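# Flip the towel over and lay it flat

## Task

Turn the towel so its current underside ends up on top, and leave it lying flat at full size in one layer, corners square, roughly at its present spot.

## Robot and tools

Robot: two arms, left_arm and right_arm, each ending in a two-finger gripper. The scene frame has its origin at table-top height, midway between the nominal arm bases; +x points out over the table, +z up, and left_arm is on the +y side (arm names do not match image sides). Calibrated bases: left_arm at (-0.021, +0.239, 0) m, right_arm at (-0.011, -0.277, 0) m, both nearly unrotated. A camera stand sits behind the arms.

Frames: every hand pose, velocity, target and wrist-camera pose an arm reports is in that arm's own base frame. Fixed cameras and the table use the scene frame. Fingers point along the gripper's +z and open and close along its y. end_effector_position (metres) is the spot between the finger pads, about 1 cm short of the tips; orientation is end_effector_quat_wxyz. Printed values may be off by a few cm, worse at long reach.

Row layout (shared by execute_actions and move): 14 numbers, each in [-1, 1]. First the left_arm's seven: dx, dy, dz, rx, ry, rz, opening; then right_arm's seven in that order. dx to rz are offsets, not poses, counted from that arm's Hand target, along that arm's base axes; 1.0 equals 0.6 m for dx, dy, dz and 180 degrees for the rotation vector rx, ry, rz, which turns the gripper about its Hand target position. A translation longer than 1.0 may be scaled down along its direction. opening is absolute: +1 fully open (0.093 m), -1 closed. To leave an arm still, send six zeros and repeat its current opening (a 0 opening is itself a command).

execute_actions(actions, cameras): actions is a list of actions; each action is a table of up to 15 rows, one row per 1/30 s step; a shorter table repeats its final row out to 15 steps. All rows of one action count from the Hand target at that action's start, so rows do not add up, but a second action with the same offset moves further. An empty list returns images and full state. cameras: names, ["all"], [] or null.

move(target, speed, blend, opening_speed, grip_force, blocking, cameras): target is one 14-number row or a list of up to 15 rows; every row counts from the same starting Hand targets, not from the previous row. speed is the path's top speed in m/s, 0.002 to 2.9 (default 0.25), turns limited to twice that in rad/s; one value or one per target. blend (m) rounds corners between listed targets; 0 stops at each. opening_speed: rate of opening change per second on the -1..+1 scale, at least 0.2. grip_force: per-pad limit in newtons, 10 to 50, one value or one per arm; it persists, and lower values close slowly. blocking=false returns early while the move continues. Moves are straight lines that ignore obstacles; the whole move is capped at 10 s. The result adds a move: line giving the ending (done, off_target, moving, held, fault) and limits (paced = pose clipped, held = steps withheld).

wait(seconds): 0 to 3600, lets things run without new commands; a running move continues. stop(): brakes the running move. zoom_image(camera, region): region [x0, y0, x1, y1] in pixels of the newest image, at most 504 by 504. finished_scene(scene): ends the current scene, giving its number; irreversible.

Cameras: cam_head_left, cam_head_right, cam_high, cam_left_wrist, cam_right_wrist, each 672x504. Wrist views can lag their arm while moving.

Reading results: Hand target is the last commanded pose after clipping; the next offsets start from it. The gripper often stops short or lower because of friction and weight, and may tilt; check position and orientation after each move and send the remaining difference as an offset. Orientation commands are clipped to 40 degrees from the measured one each step. grip_measured is the finger motor on the -1..+1 scale; empty pads meet near -0.94, and each millimetre of object width adds about 0.0208. For thin cloth, closing with -1 is normal; open well above the reading to release. Joint positions end with the gripper gap in metres. Joint velocities may say within noise. Joint torques are noisy and offset; numbers 1 to 3 wrap at ±28 N m. Joint ranges: waist -2.618 to 3.054, shoulder 0 to 3.142, elbow 0 to 3.142 (straight at 2.901), wrist pitch and yaw ±1.571, wrist roll ±2.094. Tool commands lists present gripper commands.

Hazards: keep the towel on the table; do not leave it on the floor. Do not strike the table or fixed parts fast; a blocked arm keeps pushing until you command its target back above the contact. Keep the two grippers, wrists and cameras apart, and never close one gripper on the other's fingers. Avoid paths passing near an arm's own base (the elbow can whip around). Fast moves overshoot and hit harder. Long stretched reaches or pushes heat motors: MOTOR HOT appears at 75 °C, a fold-away fault at 90 °C. Release cloth only when it is still.

Each tool is called as name([rows], argument=value, ...), one row to a line, values as JSON.

## Session

execute_actions(actions=[])

Scene clock: 0.00 s.
left_arm: end_effector_position=(+0.3824, +0.0392, +0.0877) grip_measured=+1.000 end_effector_quat_wxyz=(+0.563, -0.117, +0.817, +0.042) | right_arm: end_effector_position=(+0.3887, -0.0446, +0.0884) grip_measured=+1.000 end_effector_quat_wxyz=(+0.572, +0.125, +0.804, -0.102)
Joint positions: left_arm=[0.024 1.525 0.363 0.784 -0.178 -0.138 0.093] | right_arm=[0.03 1.598 0.383 0.863 0.341 0.1 0.093]
Joint velocities: within noise
Joint torques (N m): no reading
Heat: left arm: 44 °C; right arm: 37 °C.
Hand target: left_arm +0.3831, +0.0392, +0.0884; +0.563, -0.116, +0.817, +0.042 | right_arm +0.3908, -0.0445, +0.0924; +0.577, +0.126, +0.801, -0.101
Tool commands: left_gripper/opening=+1.0 right_gripper/opening=+1.0

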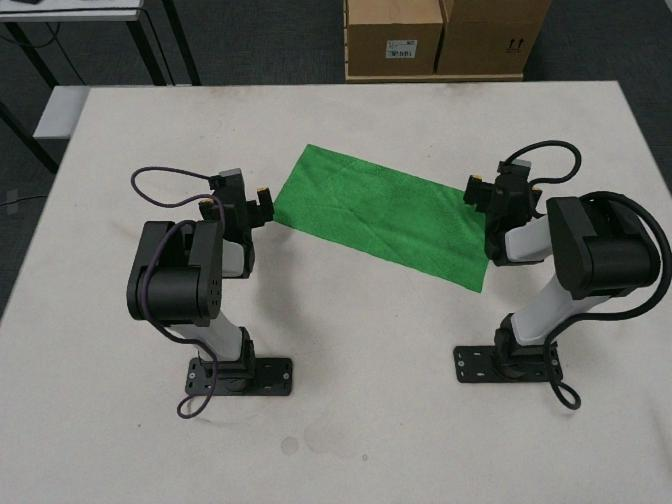

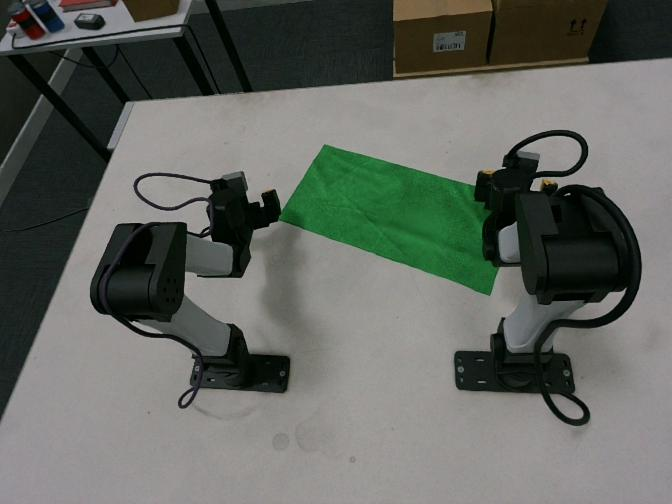

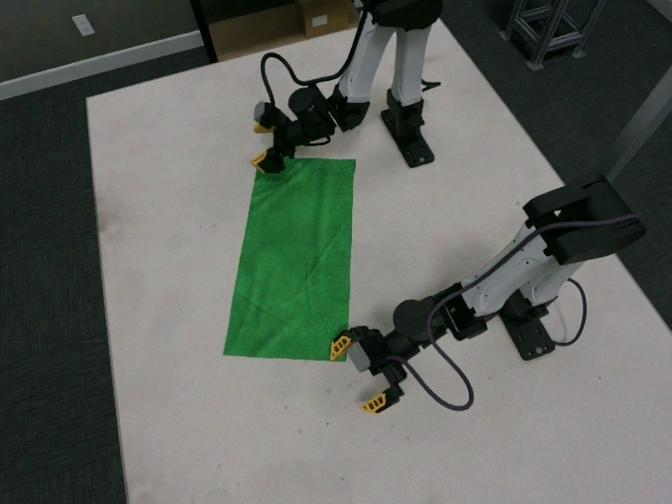

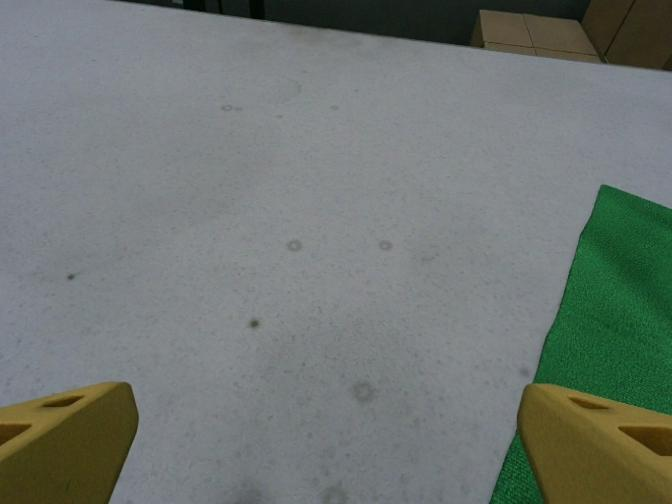

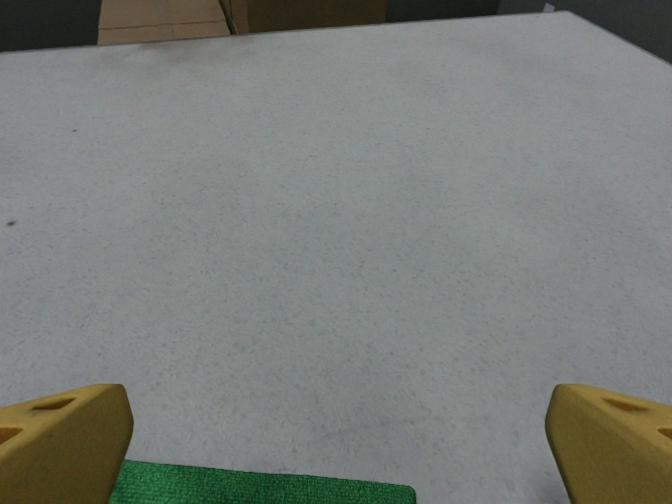

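move(target=[-0.028,-0.115,0.03,-0.2466,0.3073,0.2565,-0.1,-0.335,0.156,0.03,-0.18,0.395,0.413,-0.1], cameras=["all"])

Scene clock: 14.27 s.
left_arm: end_effector_position=(+0.3662, -0.0299, +0.1078) grip_measured=-0.098 end_effector_quat_wxyz=(+0.011, -0.560, +0.828, -0.002) | right_arm: end_effector_position=(+0.1875, +0.0487, +0.1067) grip_measured=-0.098 end_effector_quat_wxyz=(+0.004, -0.558, +0.830, +0.005)
Joint positions: left_arm=[-0.087 1.922 1.637 -1.267 -0.011 -1.276 0.041] | right_arm=[0.244 1.266 0.962 -1.261 -0.011 -0.939 0.04]
Joint torques (N m): left_arm=[0.44 -8.61 8.57 0.01 0.14 -0.2] | right_arm=[1.1 -2.48 8.85 0.19 0.06 -0.24]
Heat: left arm: 45 °C; right arm: 38 °C.
Hand target: left_arm +0.3663, -0.0298, +0.1066; +0.000, -0.567, +0.824, +0.000 | right_arm +0.1898, +0.0491, +0.1104; +0.000, -0.566, +0.824, +0.000
Off the commanded pose: left_arm 0.001 m, 2 deg | right_arm 0.004 m, 1 deg.
move: done
cam_left_wrist: T_world_to_cam=[[0.93449, -0.35488, 0.0279, -0.35929], [-0.33749, -0.8583, 0.38656, 0.09544], [-0.11324, -0.37066, -0.92184, 0.21452]] pos_world=[0.39225, 0.03392, 0.17088]
cam_right_wrist: T_world_to_cam=[[0.9213, -0.3888, -0.00719, -0.15207], [-0.35244, -0.84268, 0.40703, 0.10019], [-0.16431, -0.37246, -0.91339, 0.2394]] pos_world=[0.21475, 0.11447, 0.17679]

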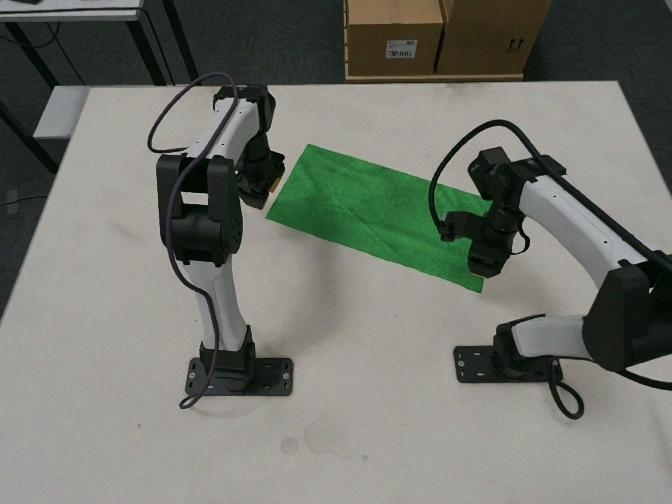

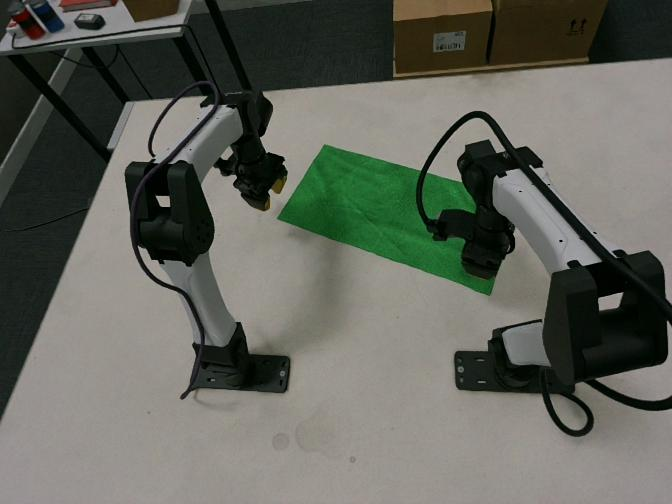

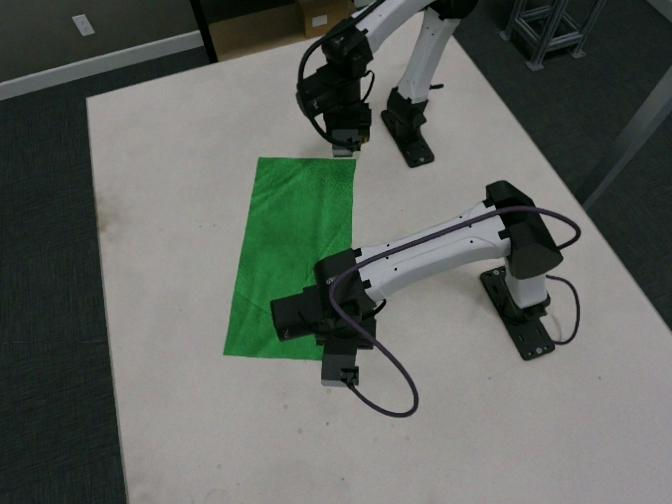

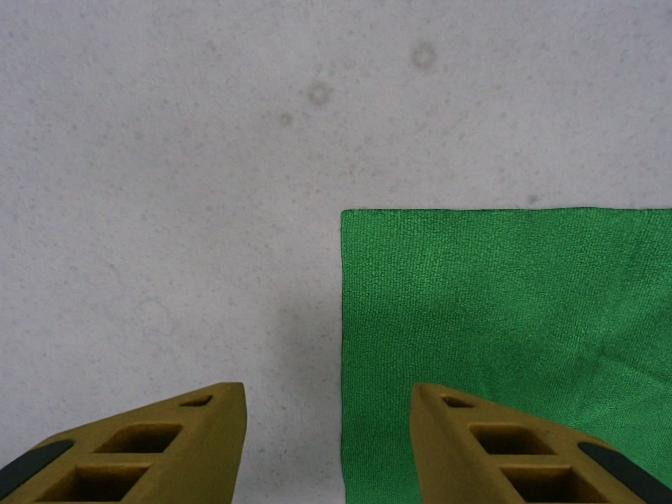

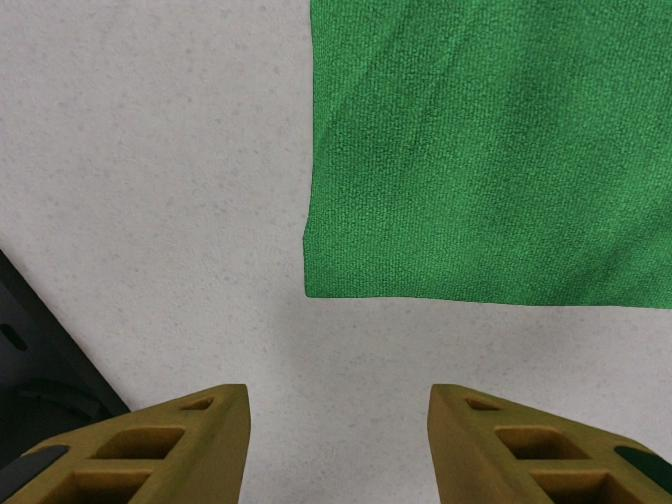

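move([
  [0.0233,-0.009,-0.136,0,0,0,-0.1,-0.0212,-0.0133,-0.137,0,0,0,-0.1],
  [0.0233,-0.009,-0.168,0,0,0,-0.1,-0.0212,-0.0133,-0.169,0,0,0,-0.1],
], speed=[0.2,0.03], cameras=["cam_left_wrist","cam_right_wrist"])

Scene clock: 19.07 s.
left_arm: end_effector_position=(+0.3796, -0.0314, +0.0209) grip_measured=-0.098 end_effector_quat_wxyz=(+0.005, -0.565, +0.825, +0.002) | right_arm: end_effector_position=(+0.1739, +0.0438, +0.0154) grip_measured=-0.099 end_effector_quat_wxyz=(-0.001, -0.565, +0.825, +0.005)
Joint positions: left_arm=[-0.087 2.051 1.469 -0.984 -0.009 -1.287 0.04] | right_arm=[0.238 1.319 0.622 -0.879 -0.009 -0.964 0.04]
Joint torques (N m): left_arm=[-0.44 -8.59 4.3 0.56 0.13 -0.2] | right_arm=[-0.65 -2.07 4.71 0.65 0.03 -0.23]
Heat: left arm: 45 °C; right arm: 38 °C.
Hand target: left_arm +0.3804, -0.0353, +0.0058; +0.000, -0.567, +0.824, +0.000 | right_arm +0.1771, +0.0411, +0.0091; +0.000, -0.566, +0.824, +0.000
Off the commanded pose: left_arm 0.016 m, 1 deg | right_arm 0.008 m, 1 deg.
move: off_target (left_arm)
cam_left_wrist: T_world_to_cam=[[0.93864, -0.34454, 0.01566, -0.37086], [-0.32279, -0.86158, 0.39177, 0.12651], [-0.12148, -0.37279, -0.91993, 0.13842]] pos_world=[0.40575, 0.03282, 0.08358]
cam_right_wrist: T_world_to_cam=[[0.92828, -0.37162, -0.01401, -0.14398], [-0.3329, -0.84717, 0.4141, 0.12514], [-0.16576, -0.37973, -0.91012, 0.15252]] pos_world=[0.20059, 0.11042, 0.08497]

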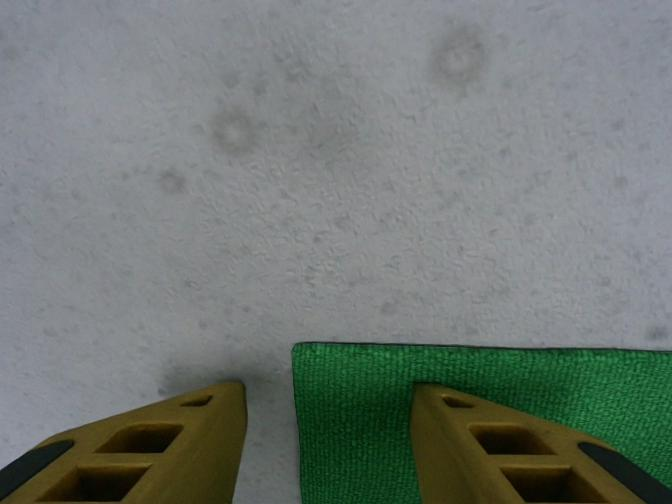

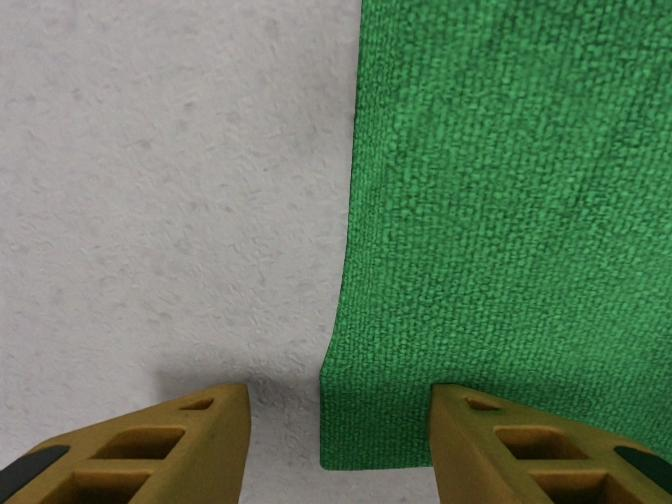

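move(target=[0,0.003,-0.025,0,0,0,-0.1,0.0,0,-0.022,0,0,0,-0.1], speed=0.03, cameras=["cam_left_wrist","cam_right_wrist"])

move(target=[0,0,0,0,0,0,-1,0,0,0,0,0,0,-1], opening_speed=1, grip_force=30, cameras=["cam_left_wrist","cam_right_wrist"])

Scene clock: 21.03 s.
left_arm: end_effector_position=(+0.3797, -0.0316, +0.0193) grip_measured=-0.098 end_effector_quat_wxyz=(+0.009, -0.565, +0.825, -0.002) | right_arm: end_effector_position=(+0.1743, +0.0435, +0.0136) grip_measured=-0.099 end_effector_quat_wxyz=(+0.001, -0.565, +0.825, +0.003)
Joint positions: left_arm=[-0.087 2.044 1.452 -0.963 -0.008 -1.287 0.04] | right_arm=[0.238 1.319 0.614 -0.865 -0.007 -0.964 0.04]
Joint torques (N m): left_arm=[-0.06 -6.39 2.65 0.86 0.12 -0.15] | right_arm=[-0.5 0.1 2.22 1.16 0 -0.22]
Heat: left arm: 45 °C; right arm: 38 °C.
Hand target: left_arm +0.3803, -0.0334, -0.0092; +0.000, -0.567, +0.824, +0.000 | right_arm +0.1771, +0.0411, -0.0041; +0.000, -0.566, +0.824, +0.000
Off the commanded pose: left_arm 0.029 m, 1 deg | right_arm 0.018 m, 0 deg.
move: off_target (left_arm, right_arm)
cam_left_wrist: T_world_to_cam=[[0.93841, -0.34452, 0.02616, -0.37118], [-0.32694, -0.86092, 0.38977, 0.12863], [-0.11177, -0.37432, -0.92054, 0.1332]] pos_world=[0.40526, 0.03272, 0.08218]
cam_right_wrist: T_world_to_cam=[[0.92835, -0.37161, -0.00833, -0.14462], [-0.33524, -0.84677, 0.41304, 0.12621], [-0.16054, -0.38065, -0.91068, 0.15001]] pos_world=[0.20065, 0.11023, 0.08328]

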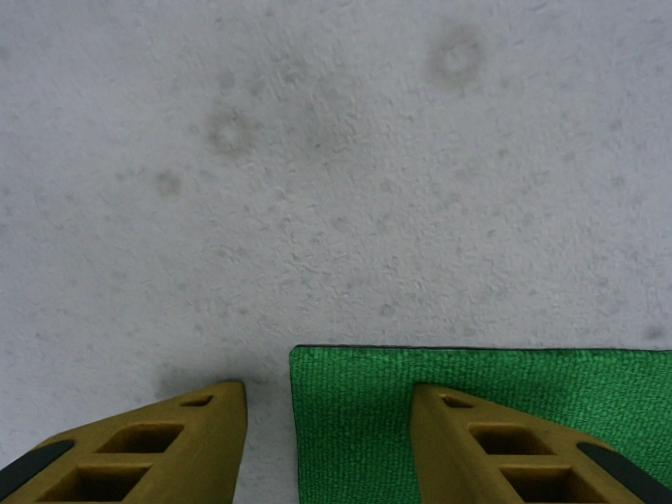

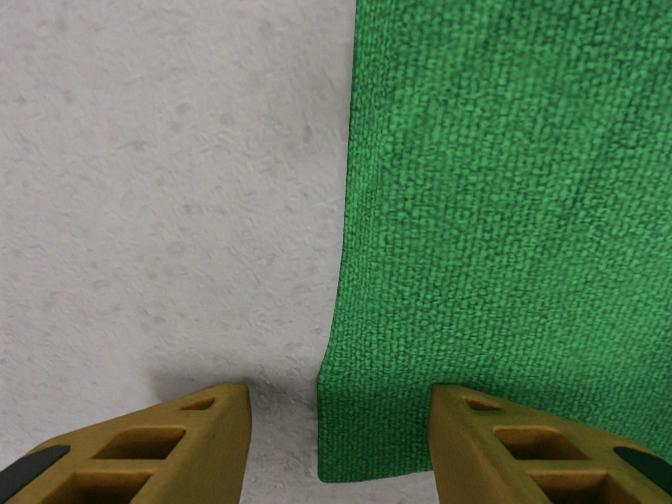

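Scene clock: 23.93 s.
left_arm: end_effector_position=(+0.3935, -0.0350, +0.0198) grip_measured=-0.979 end_effector_quat_wxyz=(+0.027, -0.564, +0.825, -0.026) | right_arm: end_effector_position=(+0.1874, +0.0397, +0.0133) grip_measured=-0.978 end_effector_quat_wxyz=(+0.016, -0.563, +0.826, -0.022)
Joint positions: left_arm=[-0.087 2.044 1.451 -0.904 0.005 -1.287 0] | right_arm=[0.234 1.323 0.614 -0.815 0.029 -0.964 0]
Joint torques (N m): left_arm=[-0.09 -6.45 3.04 0.43 -0.01 -0.14] | right_arm=[-0.34 -0.23 2.18 0.77 -0.32 -0.23]
Heat: left arm: 45 °C; right arm: 38 °C.
Hand target: left_arm +0.3804, -0.0334, -0.0092; +0.000, -0.567, +0.824, +0.000 | right_arm +0.1771, +0.0411, -0.0041; +0.000, -0.566, +0.824, +0.000
Off the commanded pose: left_arm 0.032 m, 4 deg | right_arm 0.020 m, 3 deg.
grip_force (N): 30, 30
move: done
cam_left_wrist: T_world_to_cam=[[0.93502, -0.34404, 0.08591, -0.38514], [-0.34957, -0.8536, 0.38623, 0.13922], [-0.05954, -0.39116, -0.91839, 0.11267]] pos_world=[0.41549, 0.03041, 0.0828]
cam_right_wrist: T_world_to_cam=[[0.9254, -0.3757, 0.04988, -0.1582], [-0.36143, -0.83523, 0.41445, 0.13188], [-0.11405, -0.40155, -0.90871, 0.14237]] pos_world=[0.2103, 0.10788, 0.0826]

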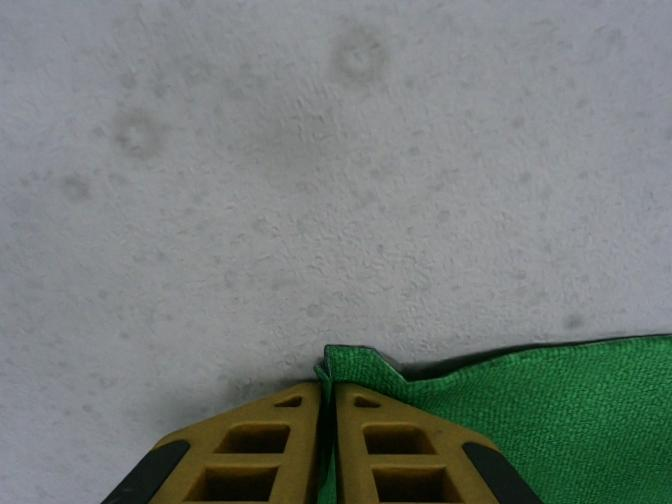

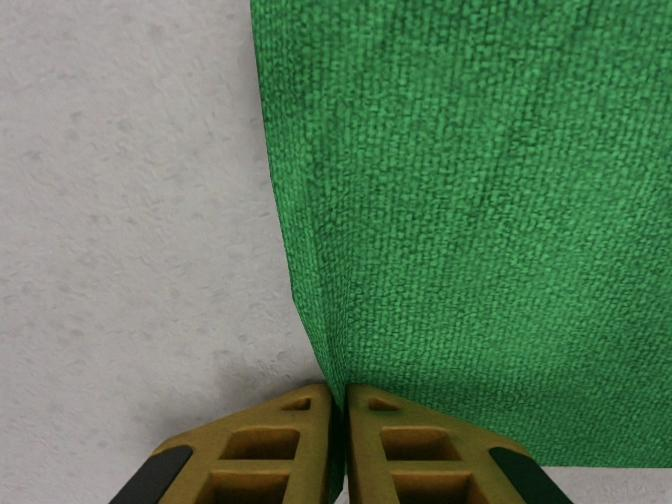

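move([
  [0,0,0.472,0,0,0,-1,0,0,0.455,0,0,0,-1],
], speed=0.15, cameras=["all"])

Scene clock: 28.50 s.
left_arm: end_effector_position=(+0.3839, -0.0342, +0.2660) grip_measured=-0.980 end_effector_quat_wxyz=(+0.124, -0.557, +0.815, -0.104) | right_arm: end_effector_position=(+0.1793, +0.0417, +0.2629) grip_measured=-0.978 end_effector_quat_wxyz=(+0.188, -0.552, +0.809, -0.075)
Joint positions: left_arm=[-0.087 1.841 2.132 -1.537 0.005 -1.287 0] | right_arm=[0.234 1.024 1.404 -1.543 0.006 -0.964 0]
Joint torques (N m): left_arm=[-0.08 -10.03 8.02 0.67 0 -0.13] | right_arm=[-0.42 -1.52 8.09 0.97 -0.1 -0.18]
Heat: left arm: 45 °C; right arm: 38 °C.
Hand target: left_arm +0.3804, -0.0335, +0.2740; +0.000, -0.567, +0.824, +0.000 | right_arm +0.1771, +0.0411, +0.2689; +0.000, -0.566, +0.824, +0.000
Off the commanded pose: left_arm 0.009 m, 19 deg | right_arm 0.006 m, 23 deg.
joint sent to its limit (left arm) — joint 4 (wrist pitch), lower limit. The joint targets are off in orientation, not in position.
joint sent to its limit (right arm) — joint 4 (wrist pitch), lower limit. The joint targets are off in orientation, not in position.
grip_force (N): 30, 30
move: off_target (left_arm, right_arm)
cam_left_wrist: T_world_to_cam=[[0.88388, -0.3396, 0.32161, -0.4399], [-0.43646, -0.84603, 0.30616, 0.09645], [0.16812, -0.41097, -0.89601, 0.24451]] pos_world=[0.38981, 0.0327, 0.33103]
cam_right_wrist: T_world_to_cam=[[0.86248, -0.39056, 0.32184, -0.22204], [-0.46076, -0.86904, 0.18017, 0.10802], [0.20933, -0.30368, -0.92949, 0.31256]] pos_world=[0.17585, 0.10207, 0.34252]

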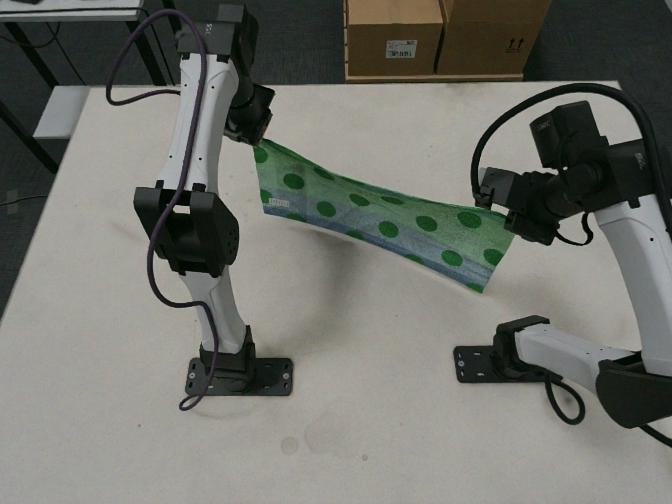

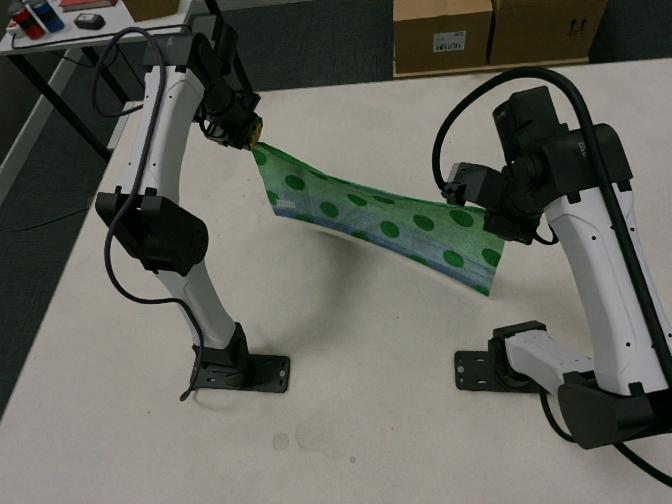

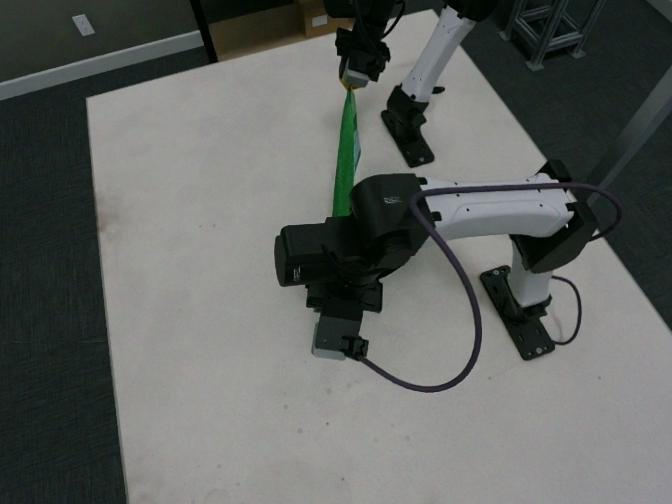

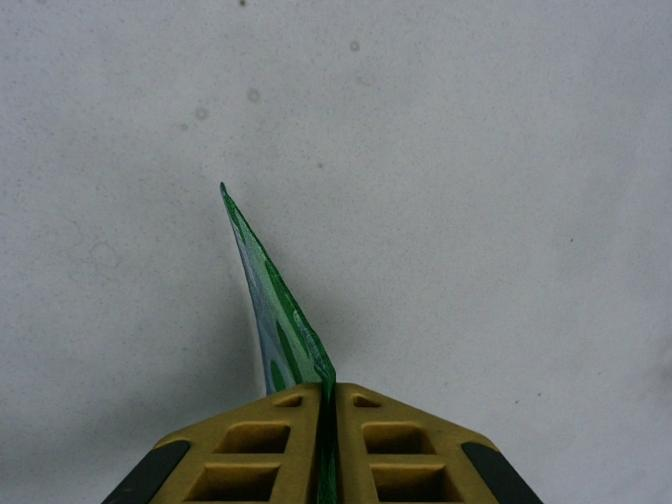

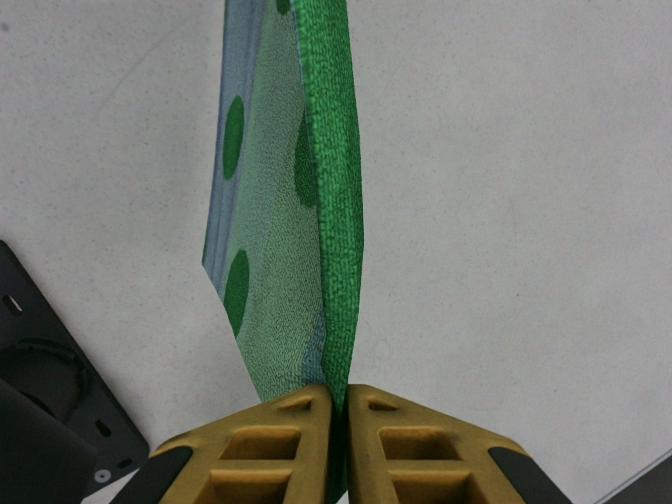

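move(target=[0.396,-0.143,-0.42,0,-0.14,0,-1,0.389,-0.149,-0.418,0,0,0,-1], speed=0.15, cameras=["all"])

Scene clock: 32.70 s.
left_arm: end_effector_position=(+0.6241, -0.1184, +0.0372) grip_measured=-0.980 end_effector_quat_wxyz=(+0.203, -0.545, +0.799, -0.151) | right_arm: end_effector_position=(+0.4085, -0.0424, +0.0227) grip_measured=-0.978 end_effector_quat_wxyz=(+0.009, -0.565, +0.825, +0.001)
Joint positions: left_arm=[-0.209 2.845 2.838 -1.058 -0.082 -1.386 0] | right_arm=[-0.108 2.153 1.635 -1.041 -0.012 -1.309 0]
Joint torques (N m): left_arm=[-0.49 -13.89 9.16 0.84 -0.1 -0.17] | right_arm=[-0.51 -9.06 8.43 0.25 0.03 -0.21]
Heat: left arm: 46 °C; right arm: 38 °C.
Hand target: left_arm +0.6180, -0.1193, +0.0219; +0.180, -0.553, +0.804, -0.124 | right_arm +0.4104, -0.0483, +0.0180; +0.000, -0.566, +0.824, +0.000
Off the commanded pose: left_arm 0.016 m, 4 deg | right_arm 0.008 m, 1 deg.
grip_force (N): 30, 30
move: off_target (left_arm)
cam_left_wrist: T_world_to_cam=[[0.80998, -0.34116, 0.47701, -0.56708], [-0.48186, -0.85077, 0.20974, 0.23139], [0.33427, -0.39974, -0.85351, -0.13933]] pos_world=[0.6174, -0.0523, 0.10305]
cam_right_wrist: T_world_to_cam=[[0.92797, -0.37262, 0.00447, -0.39408], [-0.34248, -0.84807, 0.40433, 0.13134], [-0.14687, -0.37674, -0.9146, 0.15782]] pos_world=[0.43385, 0.024, 0.093]

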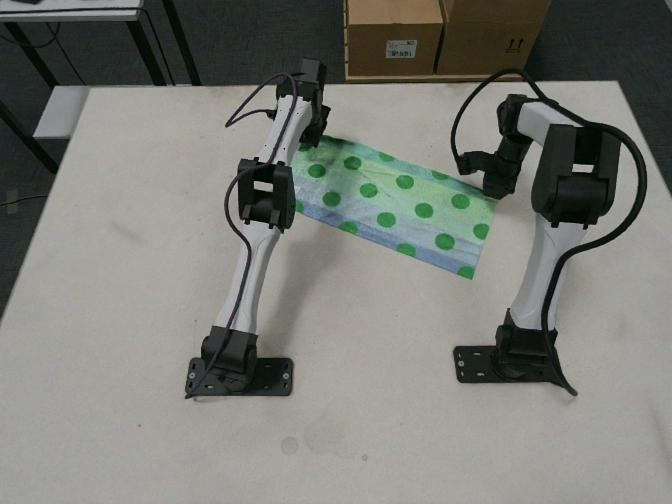

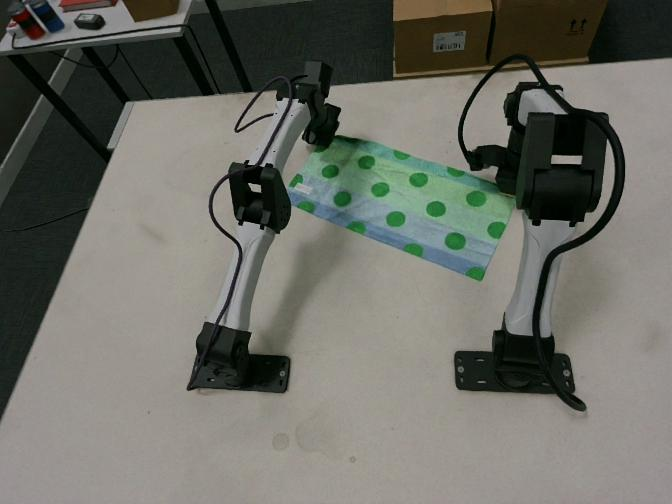

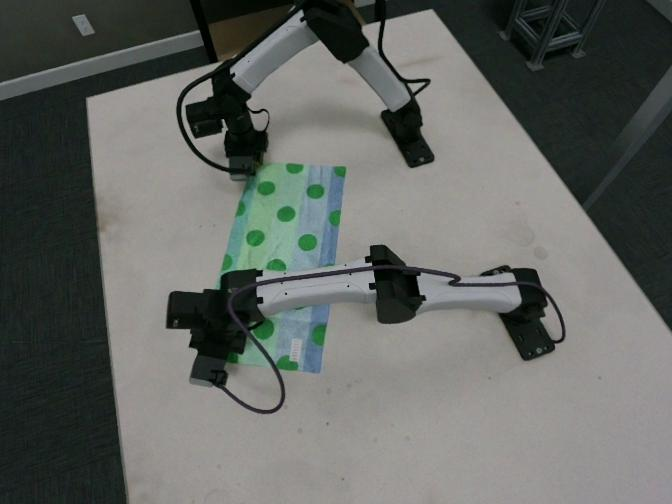

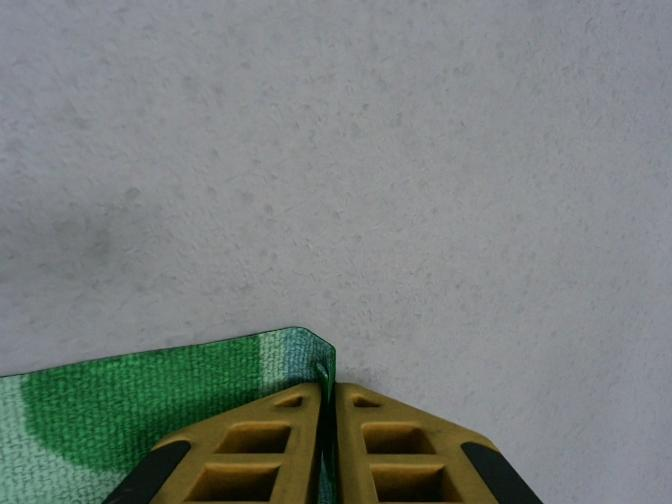

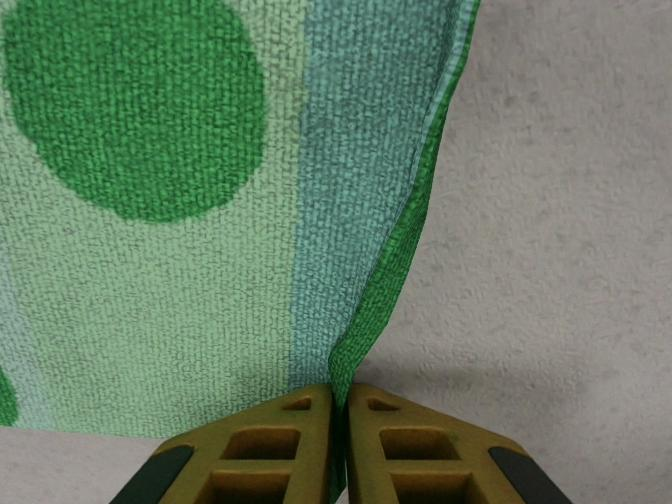

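move([
  [0,0,-0.025,0,0,0,-1,0,0,-0.008,0,0,0,-1],
  [0,0,-0.025,0,0,0,-0.3,0,0,-0.008,0,0,0,-0.3],
  [0,0,0.12,0,0,0,-0.3,0,0,0.12,0,0,0,-0.3],
], speed=0.1, opening_speed=1.5, cameras=["all"])

Scene clock: 36.50 s.
left_arm: end_effector_position=(+0.6199, -0.1182, +0.0777) grip_measured=-0.302 end_effector_quat_wxyz=(+0.214, -0.544, +0.795, -0.163) | right_arm: end_effector_position=(+0.4080, -0.0425, +0.0765) grip_measured=-0.302 end_effector_quat_wxyz=(-0.007, -0.565, +0.825, +0.013)
Joint positions: left_arm=[-0.211 2.779 2.854 -1.106 -0.084 -1.388 0.031] | right_arm=[-0.108 2.153 1.852 -1.298 -0.011 -1.309 0.031]
Joint torques (N m): left_arm=[-0.31 -18.32 8.47 0.99 -0.06 -0.06] | right_arm=[-0.62 -13.22 8.68 0.14 0 -0.24]
Heat: left arm: 46 °C; right arm: 39 °C.
Hand target: left_arm +0.6180, -0.1193, +0.0939; +0.180, -0.553, +0.804, -0.124 | right_arm +0.4104, -0.0483, +0.0901; +0.000, -0.566, +0.824, +0.000
Off the commanded pose: left_arm 0.016 m, 6 deg | right_arm 0.015 m, 2 deg.
elbow stopped short (left arm): the move would have taken joint 3 (elbow) straighter than the controller allows.
grip_force (N): 30, 30
move: off_target (left_arm, right_arm); target 2's new opening was sent with left_arm's hand 0.027 m and 4 deg from that target
cam_left_wrist: T_world_to_cam=[[0.794, -0.33678, 0.50611, -0.57481], [-0.48749, -0.85013, 0.19909, 0.22549], [0.36321, -0.4048, -0.83917, -0.12305]] pos_world=[0.61101, -0.0517, 0.14276]
cam_right_wrist: T_world_to_cam=[[0.92753, -0.37221, -0.0338, -0.39067], [-0.32579, -0.84954, 0.4149, 0.10161], [-0.18314, -0.37382, -0.90924, 0.22141]] pos_world=[0.43602, 0.02368, 0.14596]

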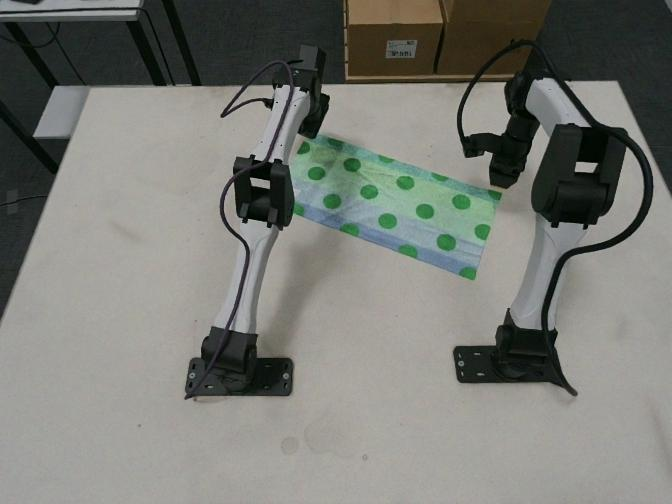

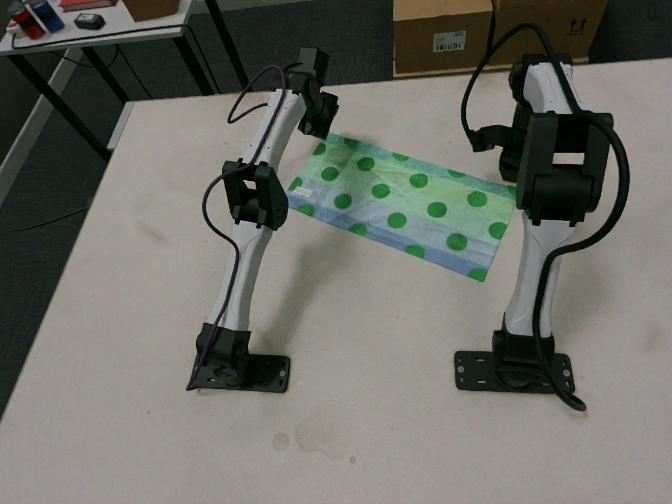

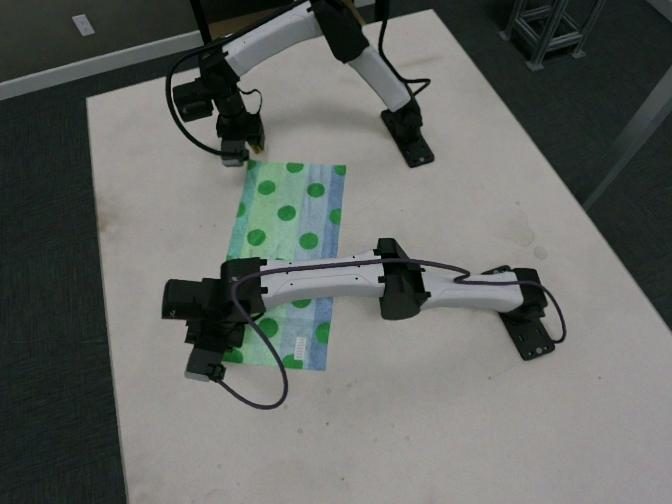

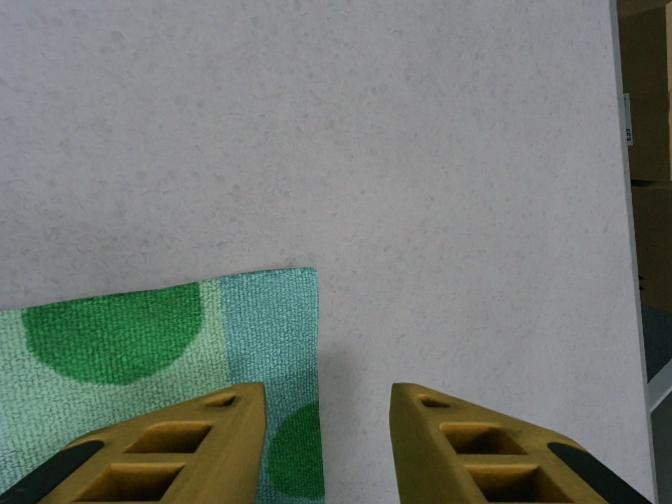

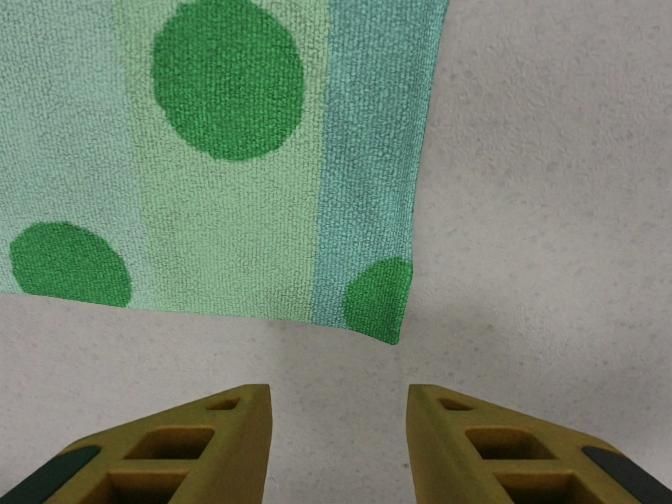

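finished_scene(scene=1)

The scene is finished: the task was done.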